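# Hang a picture frame level on a screw

## Task

Get the picture frame to hang by itself, level, from the screw, with the frame resting on the screw's shank (not on its head) at its balance point, while the loose display board is still standing unaided when you finish.

## Robot and tools

Robot: two arms, left_arm and right_arm, each ending in a two-finger gripper. The names do not match image sides. Its fingers point along the gripper's +z axis and close along its y axis. end_effector_position is the point between the finger pads, about 5 mm short of the fingertips.

Frame: a single scene frame is used for everything. Its origin sits at table-top height, midway between the two arms' nominal bases. +z points up, +x points out over the table, and left_arm is on the +y side. Reported hand positions and orientations can be wrong by a few centimetres, more at long reach. A BASES line, if one appears, gives the true base places.

Row layout: every command row has 16 numbers, even if only one arm moves. The first 8 are for left_arm, in this order: x, y, z, qw, qx, qy, qz, opening. The next 8 are the same for right_arm. x, y, z is an absolute target position for end_effector_position, in metres in the scene frame. qw..qz is an absolute target orientation, w first. opening runs from -1 (closed) to +1 (fully open, 0.070 m).

Keeping an arm still: send its last reported pose and the opening it should keep in every row. To hold a fixed orientation, repeat the same quaternion you chose rather than copying the one reported, which may drift.

execute_actions(actions, cameras):
- actions=[] just looks: it returns the state and pictures.
- One action {"rows": [...up to 15 rows], "steps": n≤15} plays one row per 1/30 s step. The last row repeats if the rows run out.
- A call is refused if any target lies more than 0.6 m from that arm's last reported position along the gripper's axes.
- {"steps": n≤300} with no rows is a wait, counted from the last result. Your reply time is included in it.
- An action needs at least 5 steps. Its result is taken 5 steps before it ends, and those steps run afterwards.

move(target, speed, blend, blocking, cameras): drives each gripper along a straight path to the absolute pose.
- target is one 16-number row, or a list of up to 15 rows, all sharing one 10 s budget.
- speed is in m/s, 0.002 to 0.5, default 0.25. Turning is capped at twice that in rad/s. Give one value, or one per target.
- blend is a corner-rounding radius in metres, default 0.
- blocking=false returns after about 0.5 s while the move keeps running.
- Paths do not avoid obstacles or the other arm. Faster moves lag and overshoot more, and hit harder.
- Openings in the first target are sent at the start. Later targets change the openings only after the arms stop on arrival.
- The result's move: line gives the ending: done (within 3 mm and 2 degrees), off_target, moving, held or fault. It also lists limits, such as paced (the pose was clipped) or held (a check withheld steps). done does not mean nothing is being touched.
- Avoid paths that pass near an arm's own base, since they can flip its shoulder posture.

wait(seconds 0-10, cameras): lets time pass. It returns early if a move finishes.

stop(cameras): brakes the current move. Braking needs distance, and the fingers keep moving.

zoom_image(camera, region=[x0,y0,x1,y1]): returns a closer view of the latest picture. Pixel coordinates start at the top-left, and the region can be at most 504x504.

Cameras: cam_head_left, cam_head_right, cam_left_wrist and cam_right_wrist, each 896x504. The calibrations are approximate.

The goal must still hold with the robot no longer involved.

Controller behaviour:
- On each step the commanded pose is clipped to within 70 mm and 16 degrees of the measured pose. Far targets therefore need several actions.
- Joints move at most 3 rad/s.
- The clearance check holds back commands that bring the arms too close, but contact can still happen.

Gripping:
- grip_measured reads on the same scale as opening.
- To hold something, command an opening below the reading you see at first contact. About 0.05 below gives full force, roughly 20 N per pad.
- Parts thinner than about 2 mm are gripped more weakly.
- Going from fully open to closed takes about 1 s.

Loads and faults:
- Contact torque at a joint's limit stops that arm for 10 s. The limits are 21.6 N m for waist, shoulder and elbow, and 7.52 N m for the three wrist joints. The wrist motors only manage about 4 N m.
- Joint torque readings include gravity, offset and noise.
- Motor heat builds up from holding loads, from stretched-out poses and from pushing at unreachable targets. Above 65 °C a MOTOR HOT line appears. At 80 °C the arm goes limp for 30-60 s or more.
- Parts may occasionally be tugged or pushed by outside forces.

What to avoid:
- dropping the frame or releasing it while it is still moving;
- fast impacts or hard presses;
- the arms colliding with each other;
- knocking over the free-standing display board;
- anything ending up off the table.

Work gently: hang the frame by its hanger on the screw shank at its balance point, then release it once it is still, level and resting.

Each tool is called as name(argument=value, ...), one argument or row to a line, values as JSON.

## Session

execute_actions(
  actions=[],
  cameras=["all"],
)

Scene clock: 0.00 s of 4500.00 s.
left_arm: end_effector_position=(+0.3510, +0.5999, +0.2155) grip_measured=+0.59 end_effector_quat_wxyz=(+0.247, -0.380, +0.744, +0.491) | right_arm: end_effector_position=(+0.3748, -0.3621, +0.2306) grip_measured=+0.98 end_effector_quat_wxyz=(+0.266, -0.127, +0.954, +0.046)
Joint positions: left_arm=[0.435 2.012 -1.399 1.391 1.016 -1.325 0.056] | right_arm=[-0.326 1.505 -1.187 0.405 0.93 -0.792 0.069]
Joint torques (N m): no reading
Motor temperatures (°C): left_arm=[31 31 32 33 36 30] | right_arm=[30 30 33 35 39 32]
Hand target: left_arm +0.3510, +0.5999, +0.2155; +0.247, -0.380, +0.744, +0.491 | right_arm +0.3748, -0.3621, +0.2306; +0.266, -0.127, +0.954, +0.046

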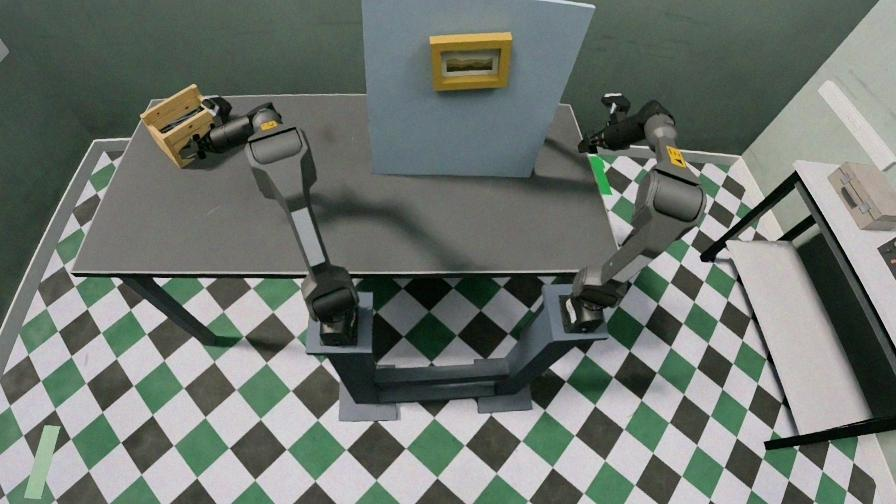

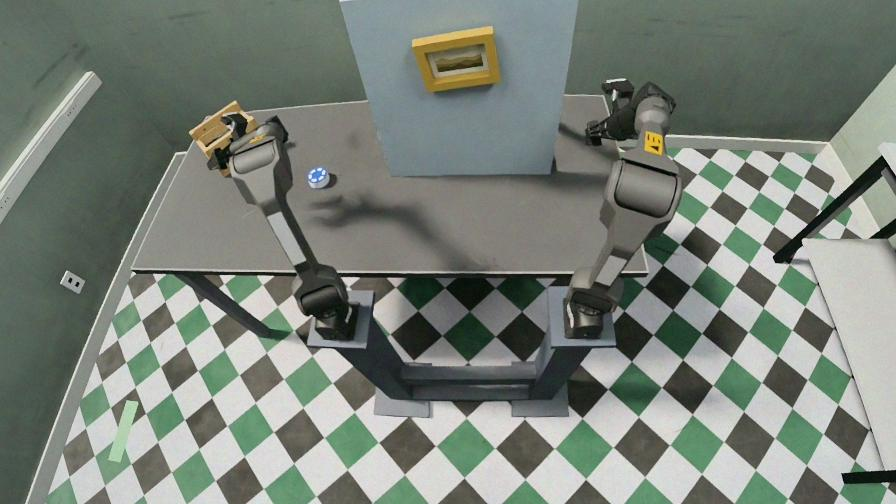

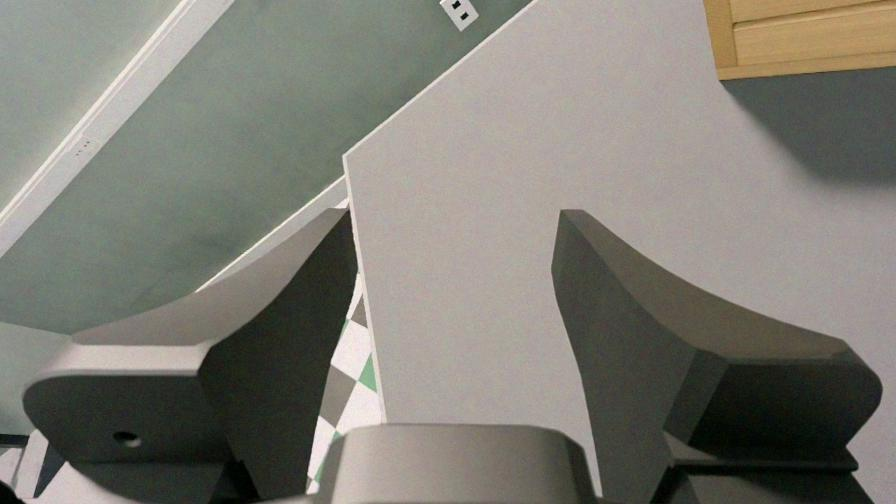

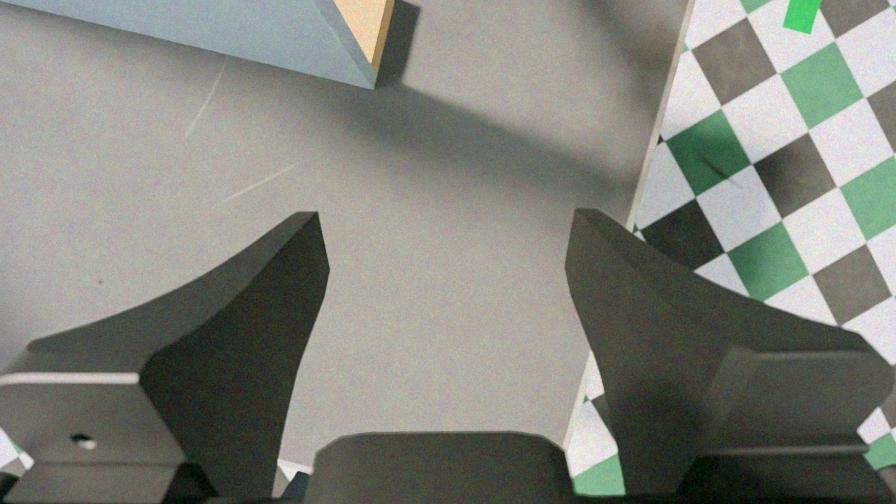

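zoom_image(
  camera="cam_head_left",
  region=[360, 0, 600, 180],
)

zoom_image(
  camera="cam_head_right",
  region=[330, 0, 590, 190],
)

zoom_image(
  camera="cam_head_right",
  region=[400, 20, 510, 100],
)

zoom_image(
  camera="cam_head_left",
  region=[415, 20, 525, 100],
)

Scaled by 2.100 from the camera's 896x504 image, which has a finer 1280x720 frame.

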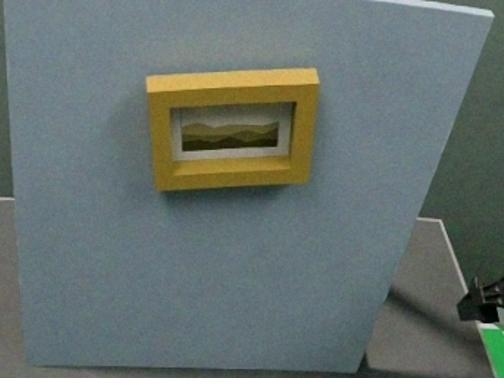

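Scaled by 1.938 from the camera's 896x504 image, which has a finer 1280x720 frame.

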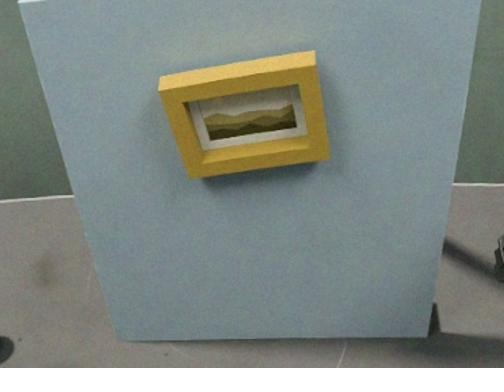

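Scaled by 4.582 from the camera's 896x504 image, which has a finer 1280x720 frame.

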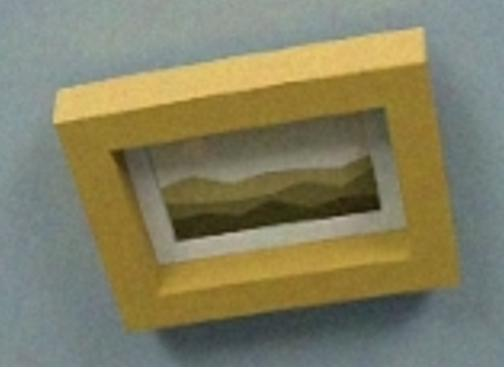

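Scaled by 4.582 from the camera's 896x504 image, which has a finer 1280x720 frame.

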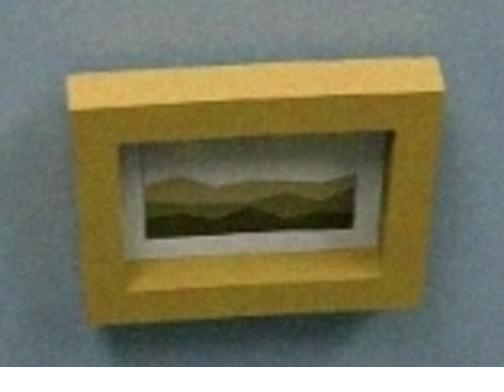

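move(
  target=[0.3510, 0.5999, 0.2155, 0.247, -0.380, 0.744, 0.491, 0.59, 0.385, -0.150, 0.525, 0.6385, -0.3253, 0.6080, 0.3417, 0.98],
  speed=0.15,
)

Scene clock: 18.87 s of 4500.00 s.
left_arm: end_effector_position=(+0.3508, +0.6000, +0.2155) grip_measured=+0.59 end_effector_quat_wxyz=(+0.247, -0.380, +0.744, +0.491) | right_arm: end_effector_position=(+0.3848, -0.1496, +0.5254) grip_measured=+0.98 end_effector_quat_wxyz=(+0.639, -0.326, +0.607, +0.342)
Joint positions: left_arm=[0.435 2.013 -1.399 1.391 1.018 -1.325 0.056] | right_arm=[-0.095 1.46 -1.517 1.554 1.101 -1.435 0.069]
Joint torques (N m): left_arm=[-0.71 -7.7 -3.24 0.53 0.49 -0.08] | right_arm=[-0.51 -4.47 -3.57 0.87 -0.21 0.26]
Motor temperatures (°C): left_arm=[31 32 33 33 36 30] | right_arm=[30 31 34 35 39 32]
Hand target: left_arm +0.3510, +0.5999, +0.2155; +0.247, -0.380, +0.744, +0.491 | right_arm +0.3850, -0.1500, +0.5250; +0.639, -0.325, +0.608, +0.342
Off the commanded pose: left_arm 0.000 m, 0 deg | right_arm 0.001 m, 0 deg.
Kept back: nothing.
move: done
camera_calibration:
cam_left_wrist: T_world_to_cam=[[0.800828, -0.211141, -0.560441, -0.0299425], [-0.482033, -0.782587, -0.393956, 0.724194], [-0.355414, 0.585642, -0.728494, 0.0520087], [0, 0, 0, 1]] pos_world=[0.391549, 0.529965, 0.306408]
cam_right_wrist: T_world_to_cam=[[0.827771, -0.559766, -0.0381609, -0.381593], [-0.3454, -0.454808, -0.820883, 0.489862], [0.442147, 0.692684, -0.56982, 0.351201], [0, 0, 0, 1]] pos_world=[0.329788, -0.234081, 0.587679]

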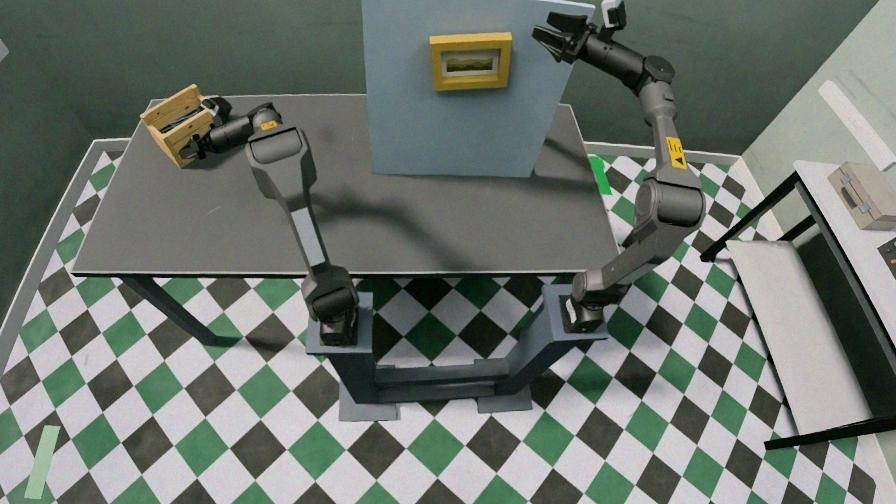

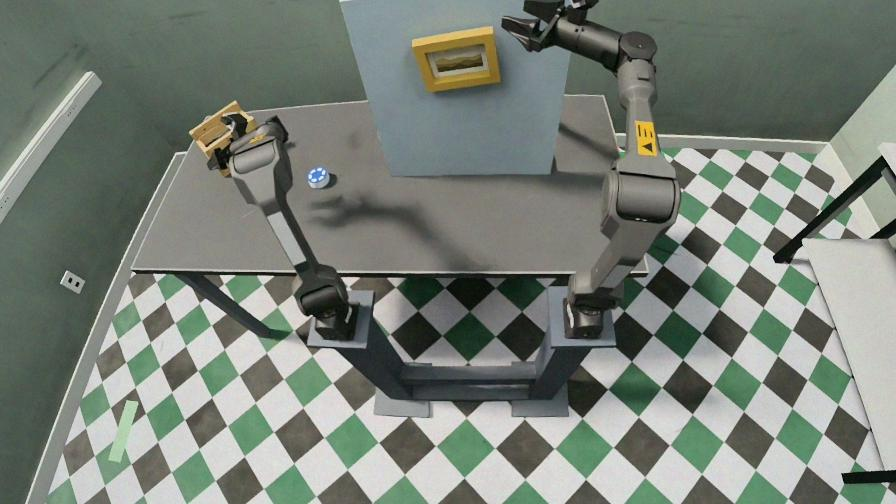

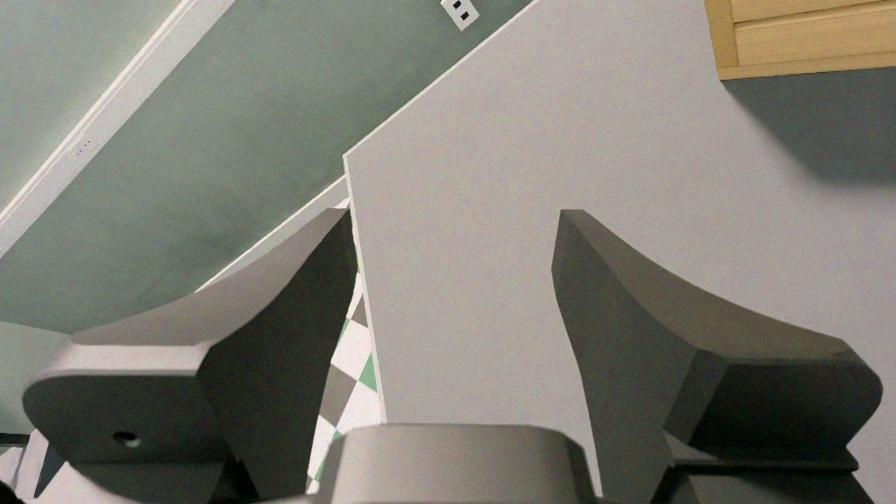

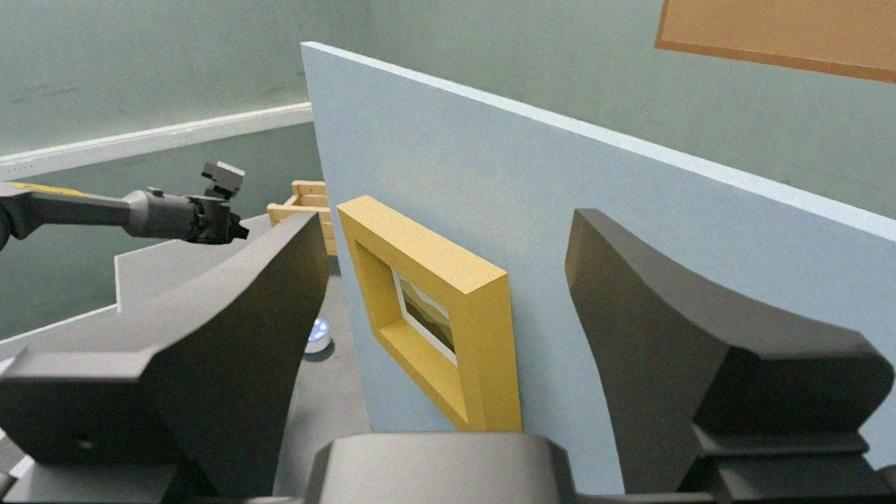

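zoom_image(
  camera="cam_right_wrist",
  region=[310, 150, 610, 440],
)

zoom_image(
  camera="cam_right_wrist",
  region=[330, 180, 530, 300],
)

Scaled by 1.680 from the camera's 896x504 image, which has a finer 1280x720 frame.

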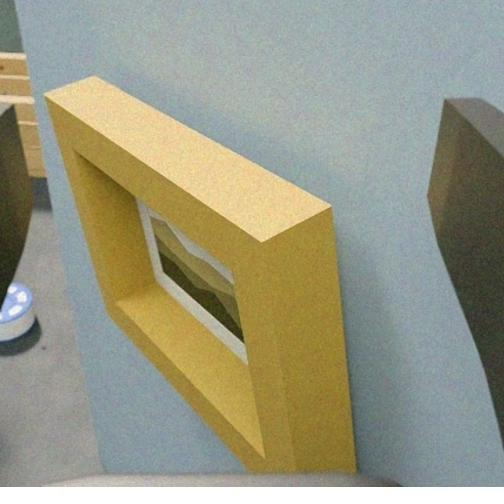

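Scaled by 2.520 from the camera's 896x504 image, which has a finer 1280x720 frame.

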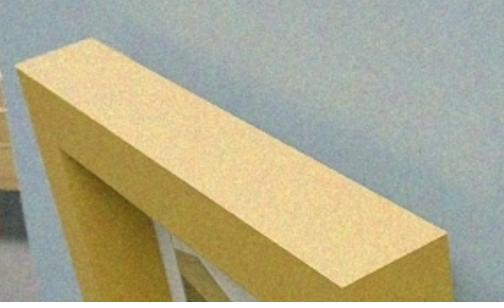

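move(
  target=[0.3510, 0.5999, 0.2155, 0.247, -0.380, 0.744, 0.491, 0.59, 0.400, -0.055, 0.520, 0.5873, -0.1017, 0.7995, 0.0747, 0.98],
  speed=0.15,
  cameras=["cam_right_wrist"],
)

zoom_image(
  camera="cam_right_wrist",
  region=[290, 130, 610, 370],
)

Scene clock: 25.63 s of 4500.00 s.
left_arm: end_effector_position=(+0.3508, +0.6000, +0.2155) grip_measured=+0.59 end_effector_quat_wxyz=(+0.247, -0.380, +0.744, +0.491) | right_arm: end_effector_position=(+0.4001, -0.0548, +0.5198) grip_measured=+0.98 end_effector_quat_wxyz=(+0.587, -0.102, +0.800, +0.075)
Joint positions: left_arm=[0.435 2.013 -1.399 1.391 1.018 -1.325 0.056] | right_arm=[0.844 1.635 -2.028 -0.678 0.958 0.622 0.069]
Joint torques (N m): left_arm=[-0.75 -7.75 -3.11 0.56 0.41 -0.06] | right_arm=[-0.42 -6.63 -3.47 -0.54 -0.75 -0.13]
Motor temperatures (°C): left_arm=[31 33 33 33 36 30] | right_arm=[30 31 34 35 39 32]
Hand target: left_arm +0.3510, +0.5999, +0.2155; +0.247, -0.380, +0.744, +0.491 | right_arm +0.4000, -0.0550, +0.5200; +0.587, -0.102, +0.799, +0.075
Off the commanded pose: left_arm 0.000 m, 0 deg | right_arm 0.000 m, 0 deg.
Kept back: nothing.
move: done
camera_calibration:
cam_right_wrist: T_world_to_cam=[[0.229362, -0.972747, -0.0339978, -0.126741], [-0.802455, -0.16921, -0.572219, 0.602952], [0.550872, 0.158527, -0.819396, 0.332583], [0, 0, 0, 1]] pos_world=[0.3297, -0.0739851, 0.613229]
Images, in order (width x height): cam_right_wrist 896x504.

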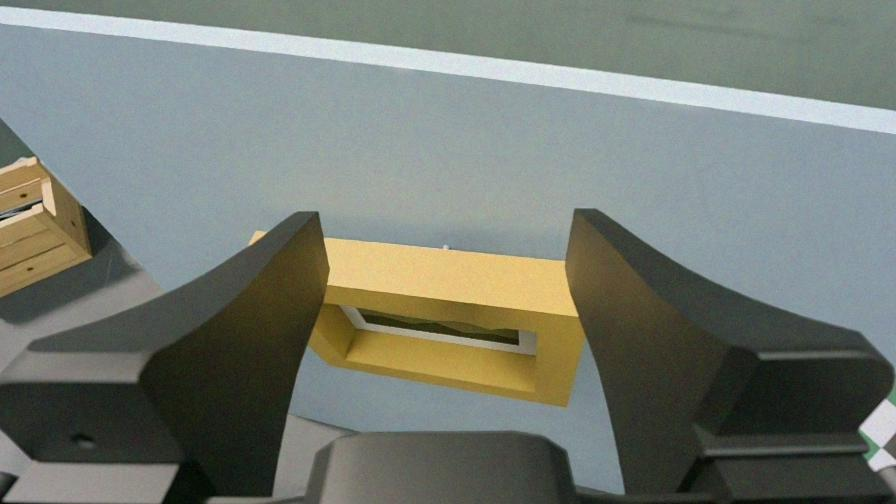

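Scaled by 1.575 from the camera's 896x504 image, which has a finer 1280x720 frame.

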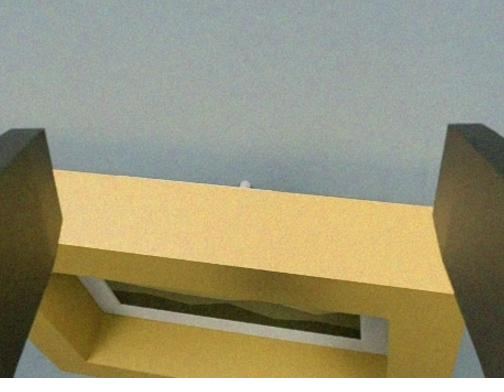

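zoom_image(
  camera="cam_right_wrist",
  region=[400, 220, 500, 280],
)

Scaled by 5.040 from the camera's 896x504 image, which has a finer 1280x720 frame.

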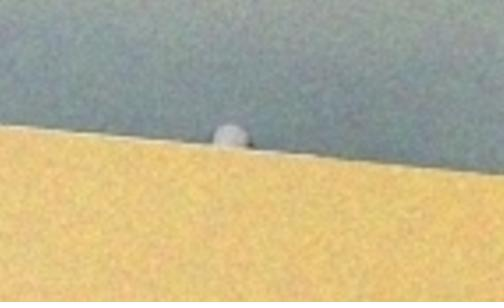

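move(
  target=[0.3510, 0.5999, 0.2155, 0.247, -0.380, 0.744, 0.491, 0.59, 0.414, -0.035, 0.515, 0.5066, -0.2342, 0.8170, 0.1452, 0.98],
  speed=0.1,
  cameras=["cam_right_wrist"],
)

zoom_image(
  camera="cam_right_wrist",
  region=[300, 150, 600, 370],
)

Scene clock: 29.13 s of 4500.00 s.
left_arm: end_effector_position=(+0.3508, +0.6000, +0.2155) grip_measured=+0.59 end_effector_quat_wxyz=(+0.247, -0.380, +0.744, +0.491) | right_arm: end_effector_position=(+0.4139, -0.0348, +0.5151) grip_measured=+0.98 end_effector_quat_wxyz=(+0.506, -0.235, +0.817, +0.146)
Joint positions: left_arm=[0.435 2.013 -1.399 1.391 1.018 -1.325 0.056] | right_arm=[0.636 1.822 -2.435 -0.051 1.161 0.044 0.069]
Joint torques (N m): left_arm=[-0.66 -7.8 -2.78 0.6 0.41 -0.08] | right_arm=[0.28 -6.78 -3.33 -0.23 -0.85 0.24]
Motor temperatures (°C): left_arm=[31 33 33 33 36 30] | right_arm=[30 31 34 35 39 32]
Hand target: left_arm +0.3510, +0.5999, +0.2155; +0.247, -0.380, +0.744, +0.491 | right_arm +0.4140, -0.0350, +0.5150; +0.507, -0.234, +0.817, +0.145
Off the commanded pose: left_arm 0.000 m, 0 deg | right_arm 0.000 m, 0 deg.
Kept back: nothing.
move: done
camera_calibration:
cam_right_wrist: T_world_to_cam=[[0.508001, -0.860818, -0.0304499, -0.223901], [-0.781124, -0.445496, -0.437468, 0.526786], [0.363015, 0.246019, -0.898718, 0.439572], [0, 0, 0, 1]] pos_world=[0.365656, -0.0661997, 0.618686]
Images, in order (width x height): cam_right_wrist 896x504.

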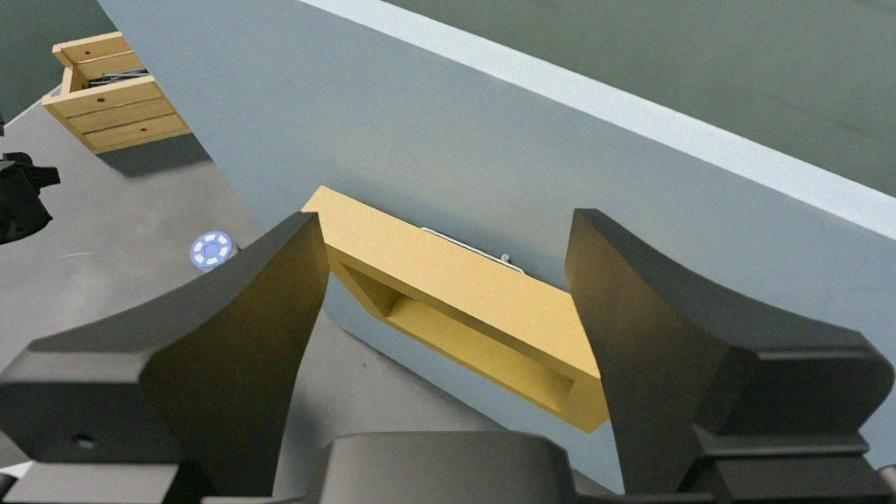

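Scaled by 1.680 from the camera's 896x504 image, which has a finer 1280x720 frame.

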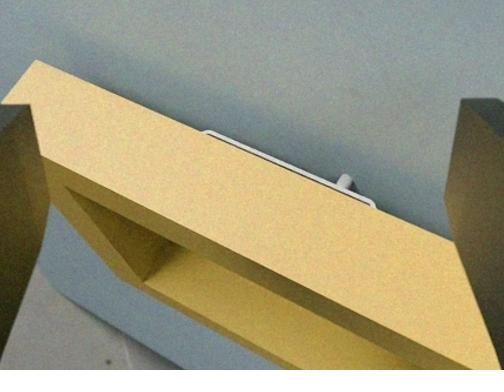

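Excellent view. Zoom closer.

zoom_image(
  camera="cam_right_wrist",
  region=[400, 200, 560, 300],
)

zoom_image(
  camera="cam_right_wrist",
  region=[470, 235, 550, 285],
)

Scaled by 3.150 from the camera's 896x504 image, which has a finer 1280x720 frame.

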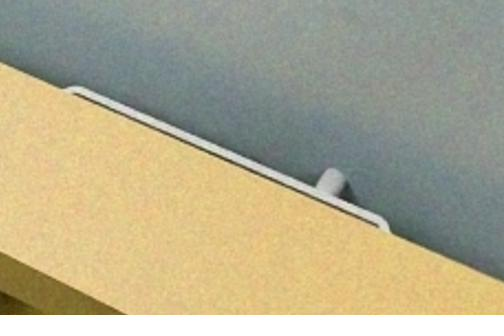

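Scaled by 6.300 from the camera's 896x504 image, which has a finer 1280x720 frame.

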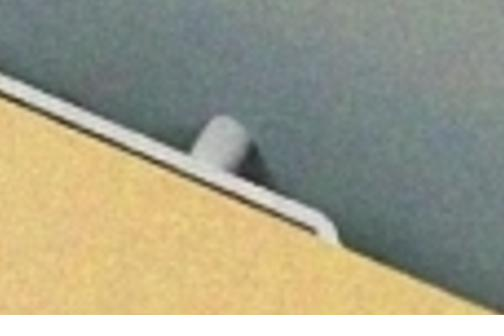

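zoom_image(
  camera="cam_right_wrist",
  region=[270, 270, 630, 500],
)

zoom_image(
  camera="cam_right_wrist",
  region=[490, 245, 530, 275],
)

Scaled by 1.400 from the camera's 896x504 image, which has a finer 1280x720 frame.

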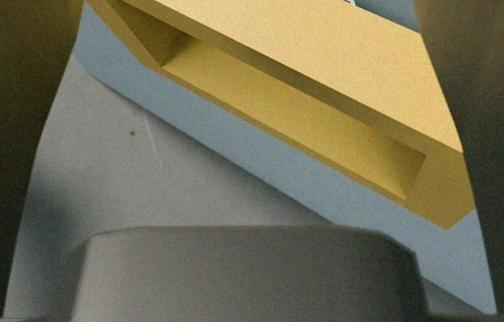

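Scaled by 12.600 from the camera's 896x504 image, which has a finer 1280x720 frame.

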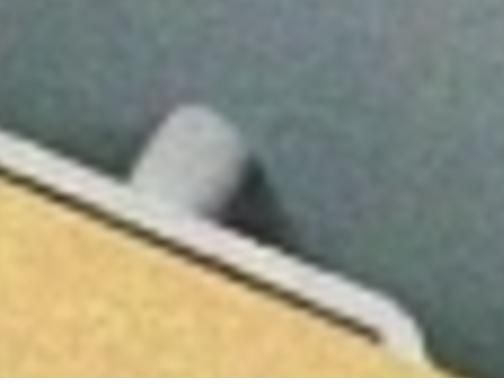

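move(
  target=[
    [0.30, 0.48, 0.38, 0.6533, -0.2706, 0.6533, 0.2706, 1.0, 0.414, -0.035, 0.515, 0.5066, -0.2342, 0.8170, 0.1452, 0.98],
    [0.29, 0.06, 0.39, 0.7071, 0.0, 0.7071, 0.0, 1.0, 0.414, -0.035, 0.515, 0.5066, -0.2342, 0.8170, 0.1452, 0.98],
  ],
  speed=0.25,
  blend=0.05,
)

Scene clock: 43.43 s of 4500.00 s.
left_arm: end_effector_position=(+0.2904, +0.0595, +0.3899) grip_measured=+0.98 end_effector_quat_wxyz=(+0.706, +0.004, +0.708, -0.004) | right_arm: end_effector_position=(+0.4140, -0.0349, +0.5147) grip_measured=+0.98 end_effector_quat_wxyz=(+0.506, -0.235, +0.817, +0.145)
Joint positions: left_arm=[-1.208 1.23 -0.815 1.69 1.222 -1.919 0.069] | right_arm=[0.636 1.822 -2.434 -0.052 1.161 0.044 0.069]
Joint torques (N m): left_arm=[0.66 -4.49 -2.24 0.73 0.49 -0.09] | right_arm=[0.7 -7.8 -2.93 -0.22 -0.86 0.23]
Motor temperatures (°C): left_arm=[31 33 33 33 36 30] | right_arm=[30 31 34 35 39 32]
Hand target: left_arm +0.2903, +0.0601, +0.3900; +0.706, +0.004, +0.708, -0.004 | right_arm +0.4140, -0.0350, +0.5150; +0.507, -0.234, +0.817, +0.145
Off the commanded pose: left_arm 0.001 m, 1 deg | right_arm 0.000 m, 0 deg.
joint sent to its limit (left arm) — joint 5 (wrist pitch), upper limit.
Kept back: nothing.
move: done
camera_calibration:
cam_left_wrist: T_world_to_cam=[[0.0128296, -0.99985, -0.0116531, 0.0638654], [-0.563162, 0.0024047, -0.826343, 0.486222], [0.826247, 0.0171643, -0.563046, 0.100294], [0, 0, 0, 1]] pos_world=[0.190135, 0.0609651, 0.459]
cam_right_wrist: T_world_to_cam=[[0.507508, -0.861135, -0.0297154, -0.224267], [-0.781519, -0.445515, -0.436743, 0.526507], [0.362856, 0.244873, -0.899095, 0.439474], [0, 0, 0, 1]] pos_world=[0.365826, -0.0661728, 0.618413]

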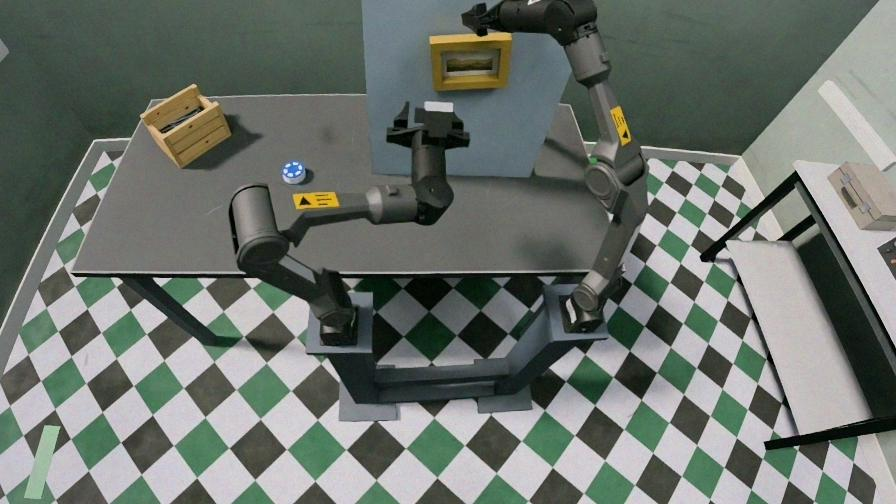

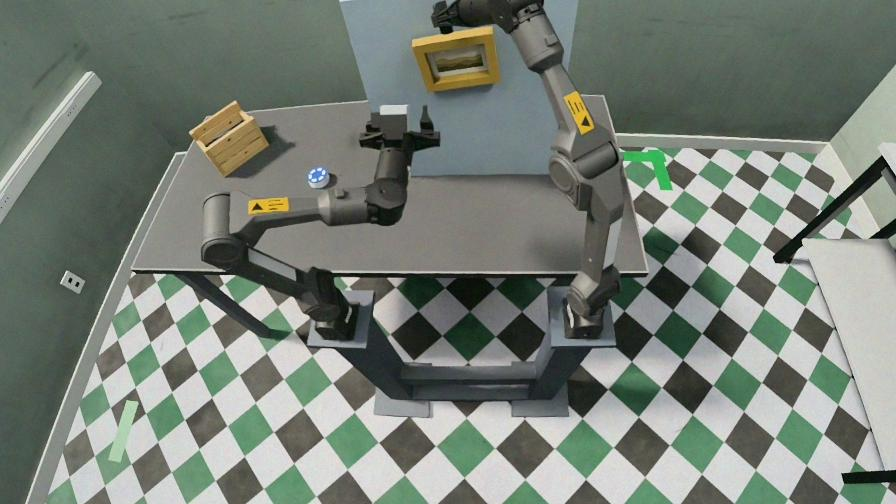

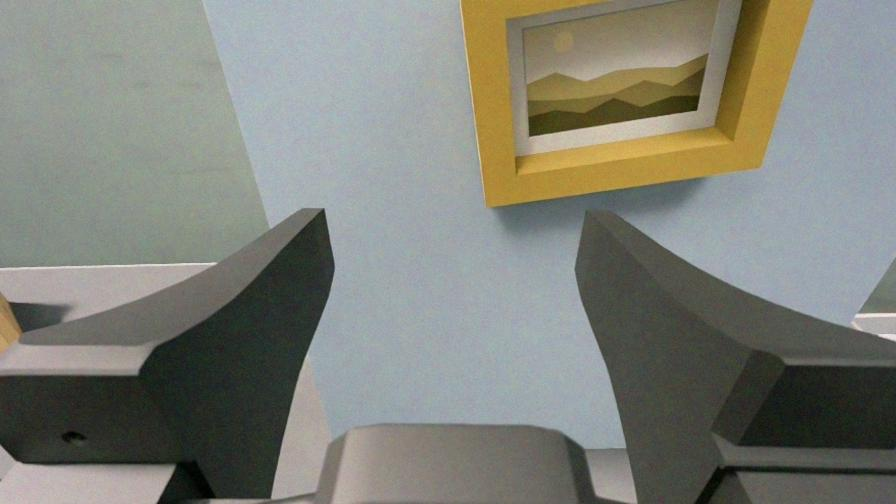

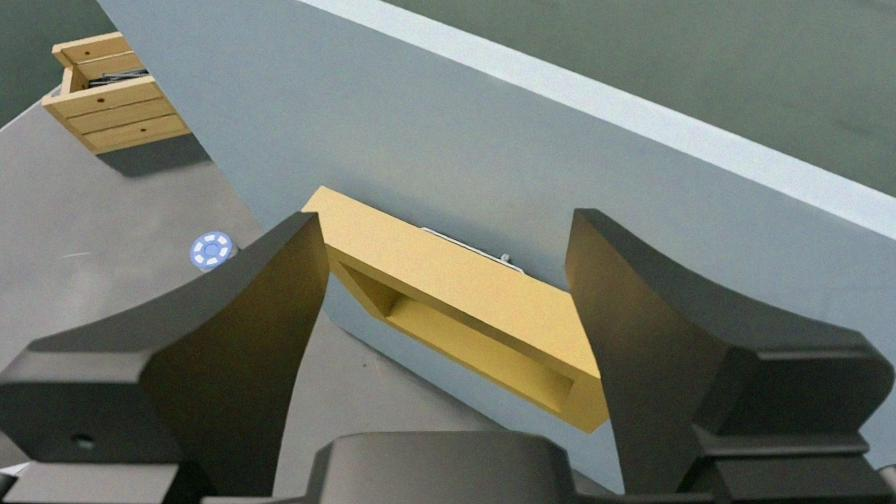

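zoom_image(
  camera="cam_left_wrist",
  region=[440, 0, 840, 225],
)

Scaled by 1.260 from the camera's 896x504 image, which has a finer 1280x720 frame.

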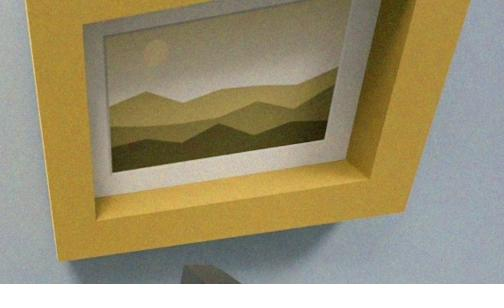

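move(
  target=[0.37, 0.037, 0.38, 0.7052, -0.0518, 0.7052, -0.0518, 1.0, 0.414, -0.035, 0.515, 0.5066, -0.2342, 0.8170, 0.1452, 0.98],
  speed=0.12,
)

zoom_image(
  camera="cam_left_wrist",
  region=[300, 0, 720, 400],
)

Scene clock: 47.07 s of 4500.00 s.
left_arm: end_effector_position=(+0.3705, +0.0368, +0.3800) grip_measured=+0.98 end_effector_quat_wxyz=(+0.687, -0.061, +0.723, -0.042) | right_arm: end_effector_position=(+0.4140, -0.0349, +0.5147) grip_measured=+0.98 end_effector_quat_wxyz=(+0.506, -0.235, +0.817, +0.145)
Joint positions: left_arm=[-0.947 1.463 -1.028 1.739 0.994 -2.097 0.069] | right_arm=[0.636 1.822 -2.434 -0.052 1.161 0.044 0.069]
Joint torques (N m): left_arm=[-0.8 -6.45 -2.72 0.56 0.52 0.04] | right_arm=[0.72 -7.75 -2.93 -0.22 -0.85 0.23]
Motor temperatures (°C): left_arm=[31 33 33 33 36 30] | right_arm=[30 31 34 35 39 32]
Hand target: left_arm +0.3699, +0.0369, +0.3802; +0.687, -0.061, +0.723, -0.043 | right_arm +0.4140, -0.0350, +0.5150; +0.507, -0.234, +0.817, +0.145
Off the commanded pose: left_arm 0.001 m, 3 deg | right_arm 0.000 m, 0 deg.
joint read past its limit (left arm) — joint 4 (forearm roll), upper limit.
joint sent to its limit (left arm) — joint 4 (forearm roll), upper limit.
Kept back: nothing.
move: off_target (left_arm)
camera_calibration:
cam_left_wrist: T_world_to_cam=[[0.0527971, -0.989707, 0.133011, -0.0301284], [-0.600388, -0.137895, -0.787731, 0.527437], [0.797964, -0.038268, -0.601489, 0.0560285], [0, 0, 0, 1]] pos_world=[0.273549, 0.0450565, 0.453186]
cam_right_wrist: T_world_to_cam=[[0.507508, -0.861135, -0.0297154, -0.224267], [-0.781519, -0.445515, -0.436743, 0.526507], [0.362856, 0.244873, -0.899095, 0.439474], [0, 0, 0, 1]] pos_world=[0.365826, -0.0661728, 0.618413]

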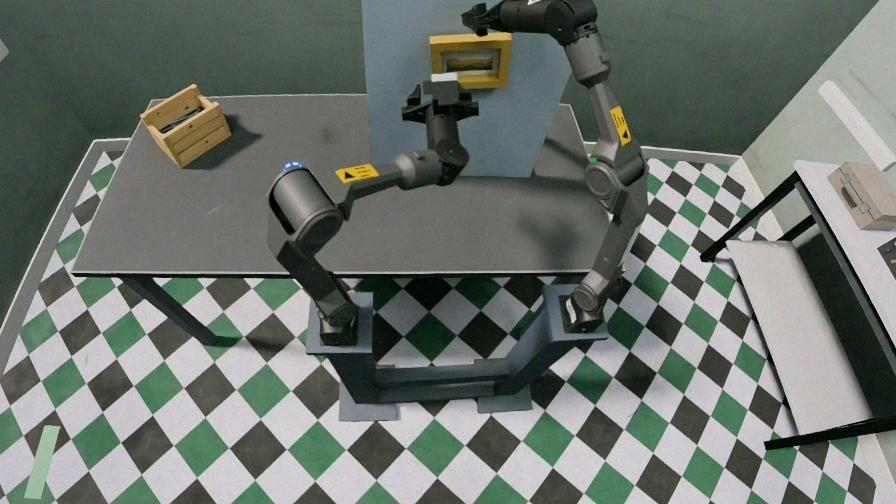

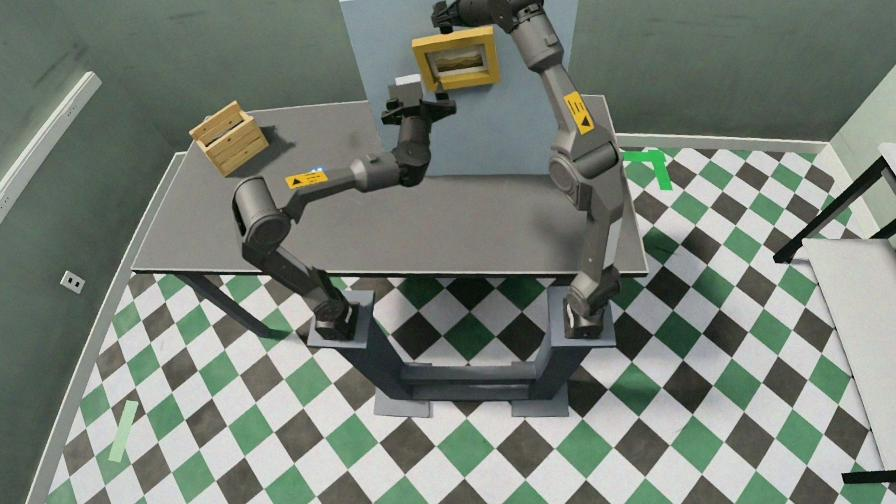

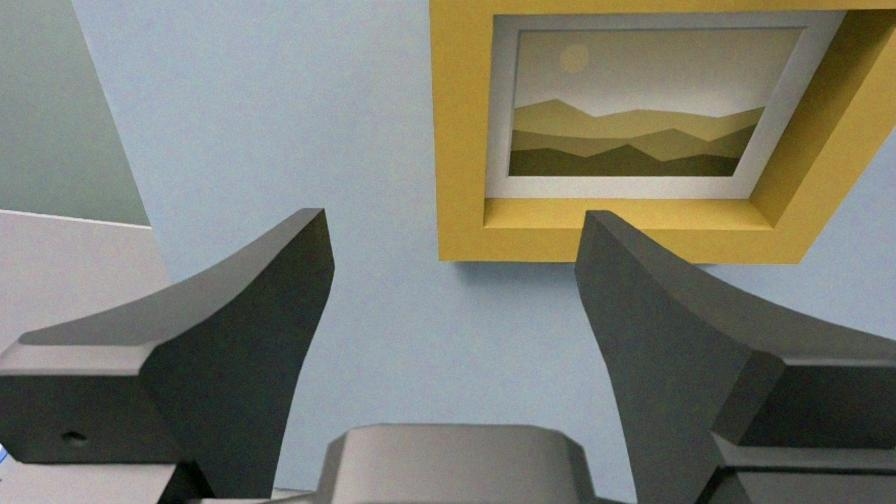

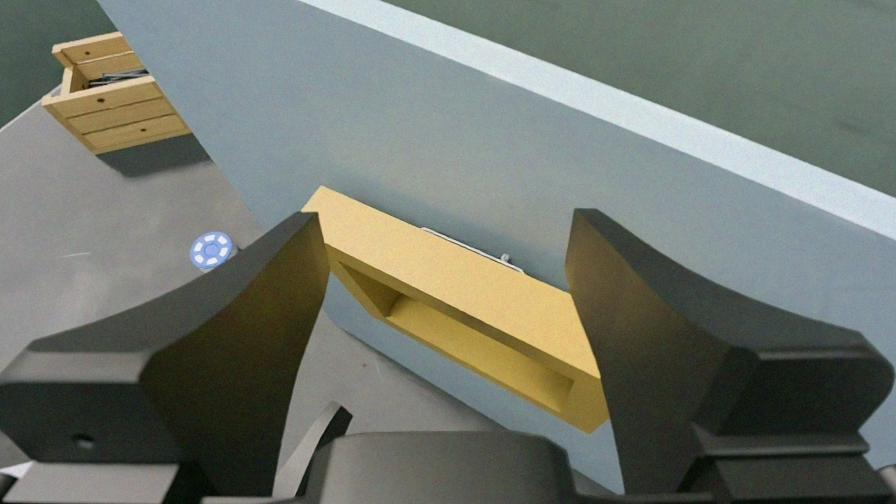

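Scaled by 1.200 from the camera's 896x504 image, which has a finer 1280x720 frame.

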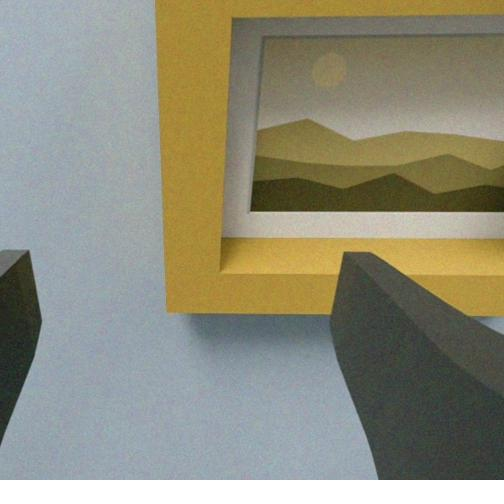

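move(
  target=[0.40, 0.0385, 0.385, 0.5721, -0.0420, 0.8170, -0.0600, 1.0, 0.414, -0.035, 0.515, 0.5066, -0.2342, 0.8170, 0.1452, 0.98],
  speed=0.12,
)

zoom_image(
  camera="cam_left_wrist",
  region=[280, 0, 700, 300],
)

Scene clock: 51.03 s of 4500.00 s.
left_arm: end_effector_position=(+0.4000, +0.0385, +0.3852) grip_measured=+0.98 end_effector_quat_wxyz=(+0.572, -0.042, +0.817, -0.060) | right_arm: end_effector_position=(+0.4140, -0.0349, +0.5147) grip_measured=+0.98 end_effector_quat_wxyz=(+0.506, -0.235, +0.817, +0.145)
Joint positions: left_arm=[-0.777 1.482 -1.323 1.141 0.761 -1.457 0.069] | right_arm=[0.636 1.822 -2.434 -0.052 1.161 0.044 0.069]
Joint torques (N m): left_arm=[0.01 -4.91 -2.95 0.68 -0.34 -0.21] | right_arm=[0.7 -7.72 -2.98 -0.21 -0.85 0.24]
Motor temperatures (°C): left_arm=[31 33 33 33 36 30] | right_arm=[30 31 34 35 39 32]
Hand target: left_arm +0.4000, +0.0385, +0.3850; +0.572, -0.042, +0.817, -0.060 | right_arm +0.4140, -0.0350, +0.5150; +0.507, -0.234, +0.817, +0.145
Off the commanded pose: left_arm 0.000 m, 0 deg | right_arm 0.000 m, 0 deg.
Kept back: nothing.
move: done
camera_calibration:
cam_left_wrist: T_world_to_cam=[[0.0180036, -0.991588, 0.128178, -0.0148657], [-0.809642, -0.0896783, -0.580032, 0.551331], [0.586648, -0.0933358, -0.804446, 0.200504], [0, 0, 0, 1]] pos_world=[0.329023, 0.053416, 0.48299]
cam_right_wrist: T_world_to_cam=[[0.507508, -0.861135, -0.0297154, -0.224267], [-0.781519, -0.445515, -0.436743, 0.526507], [0.362856, 0.244873, -0.899095, 0.439474], [0, 0, 0, 1]] pos_world=[0.365826, -0.0661728, 0.618413]

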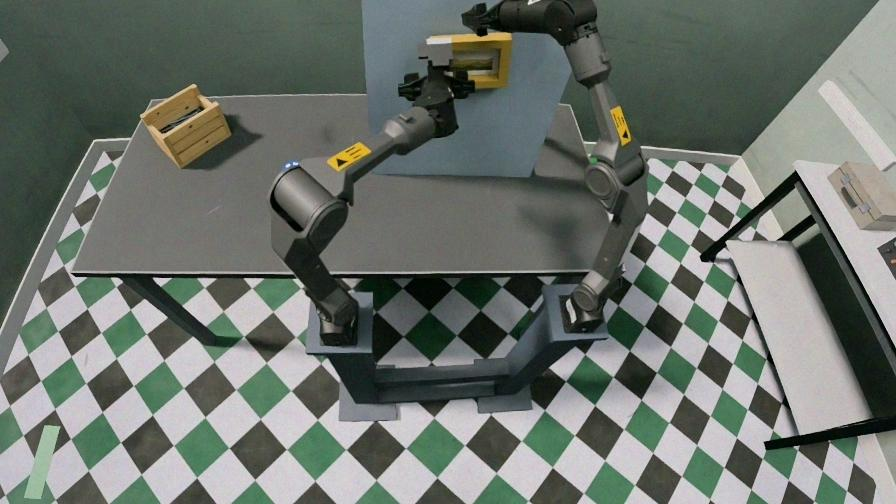

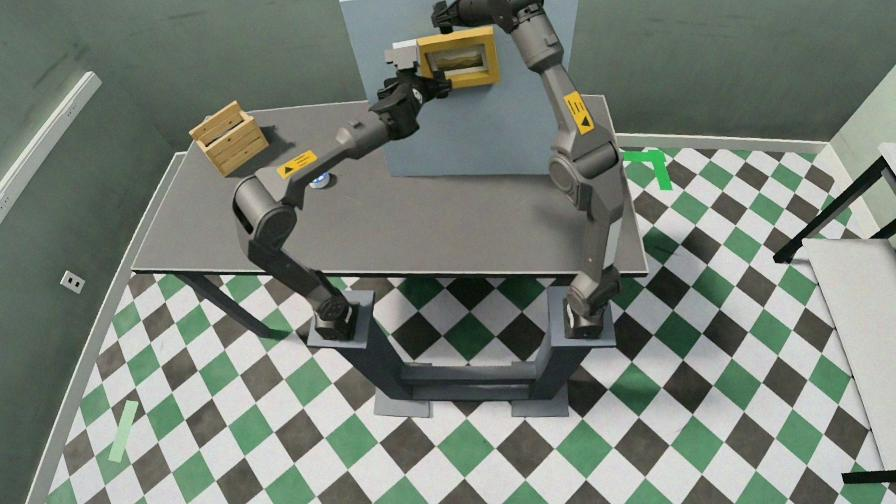

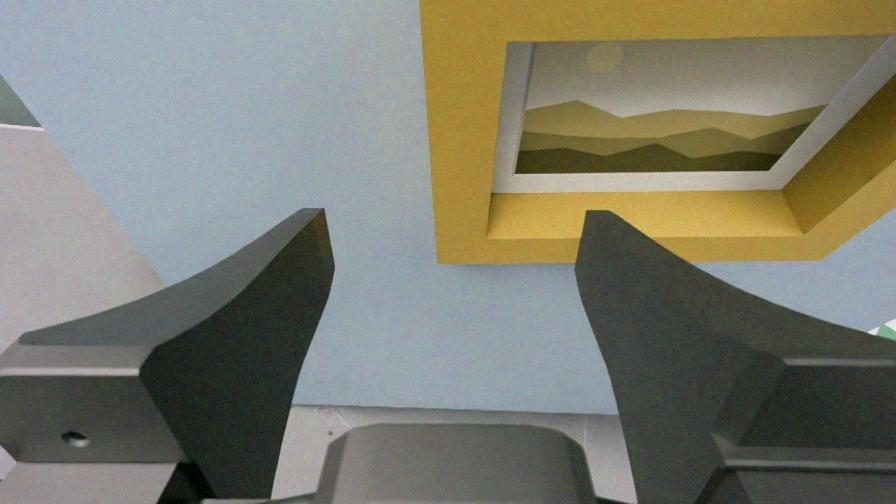

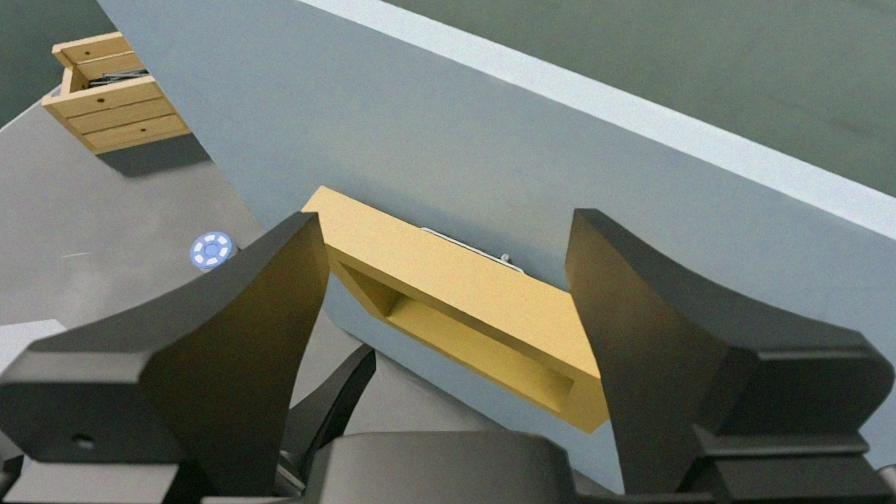

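Scaled by 1.200 from the camera's 896x504 image, which has a finer 1280x720 frame.

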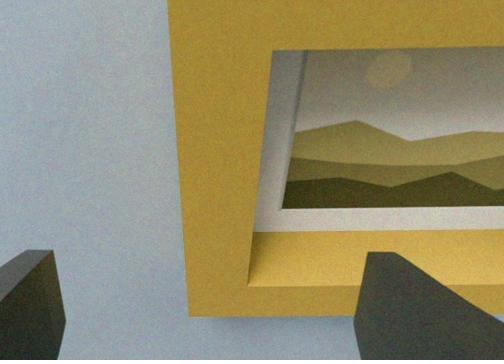

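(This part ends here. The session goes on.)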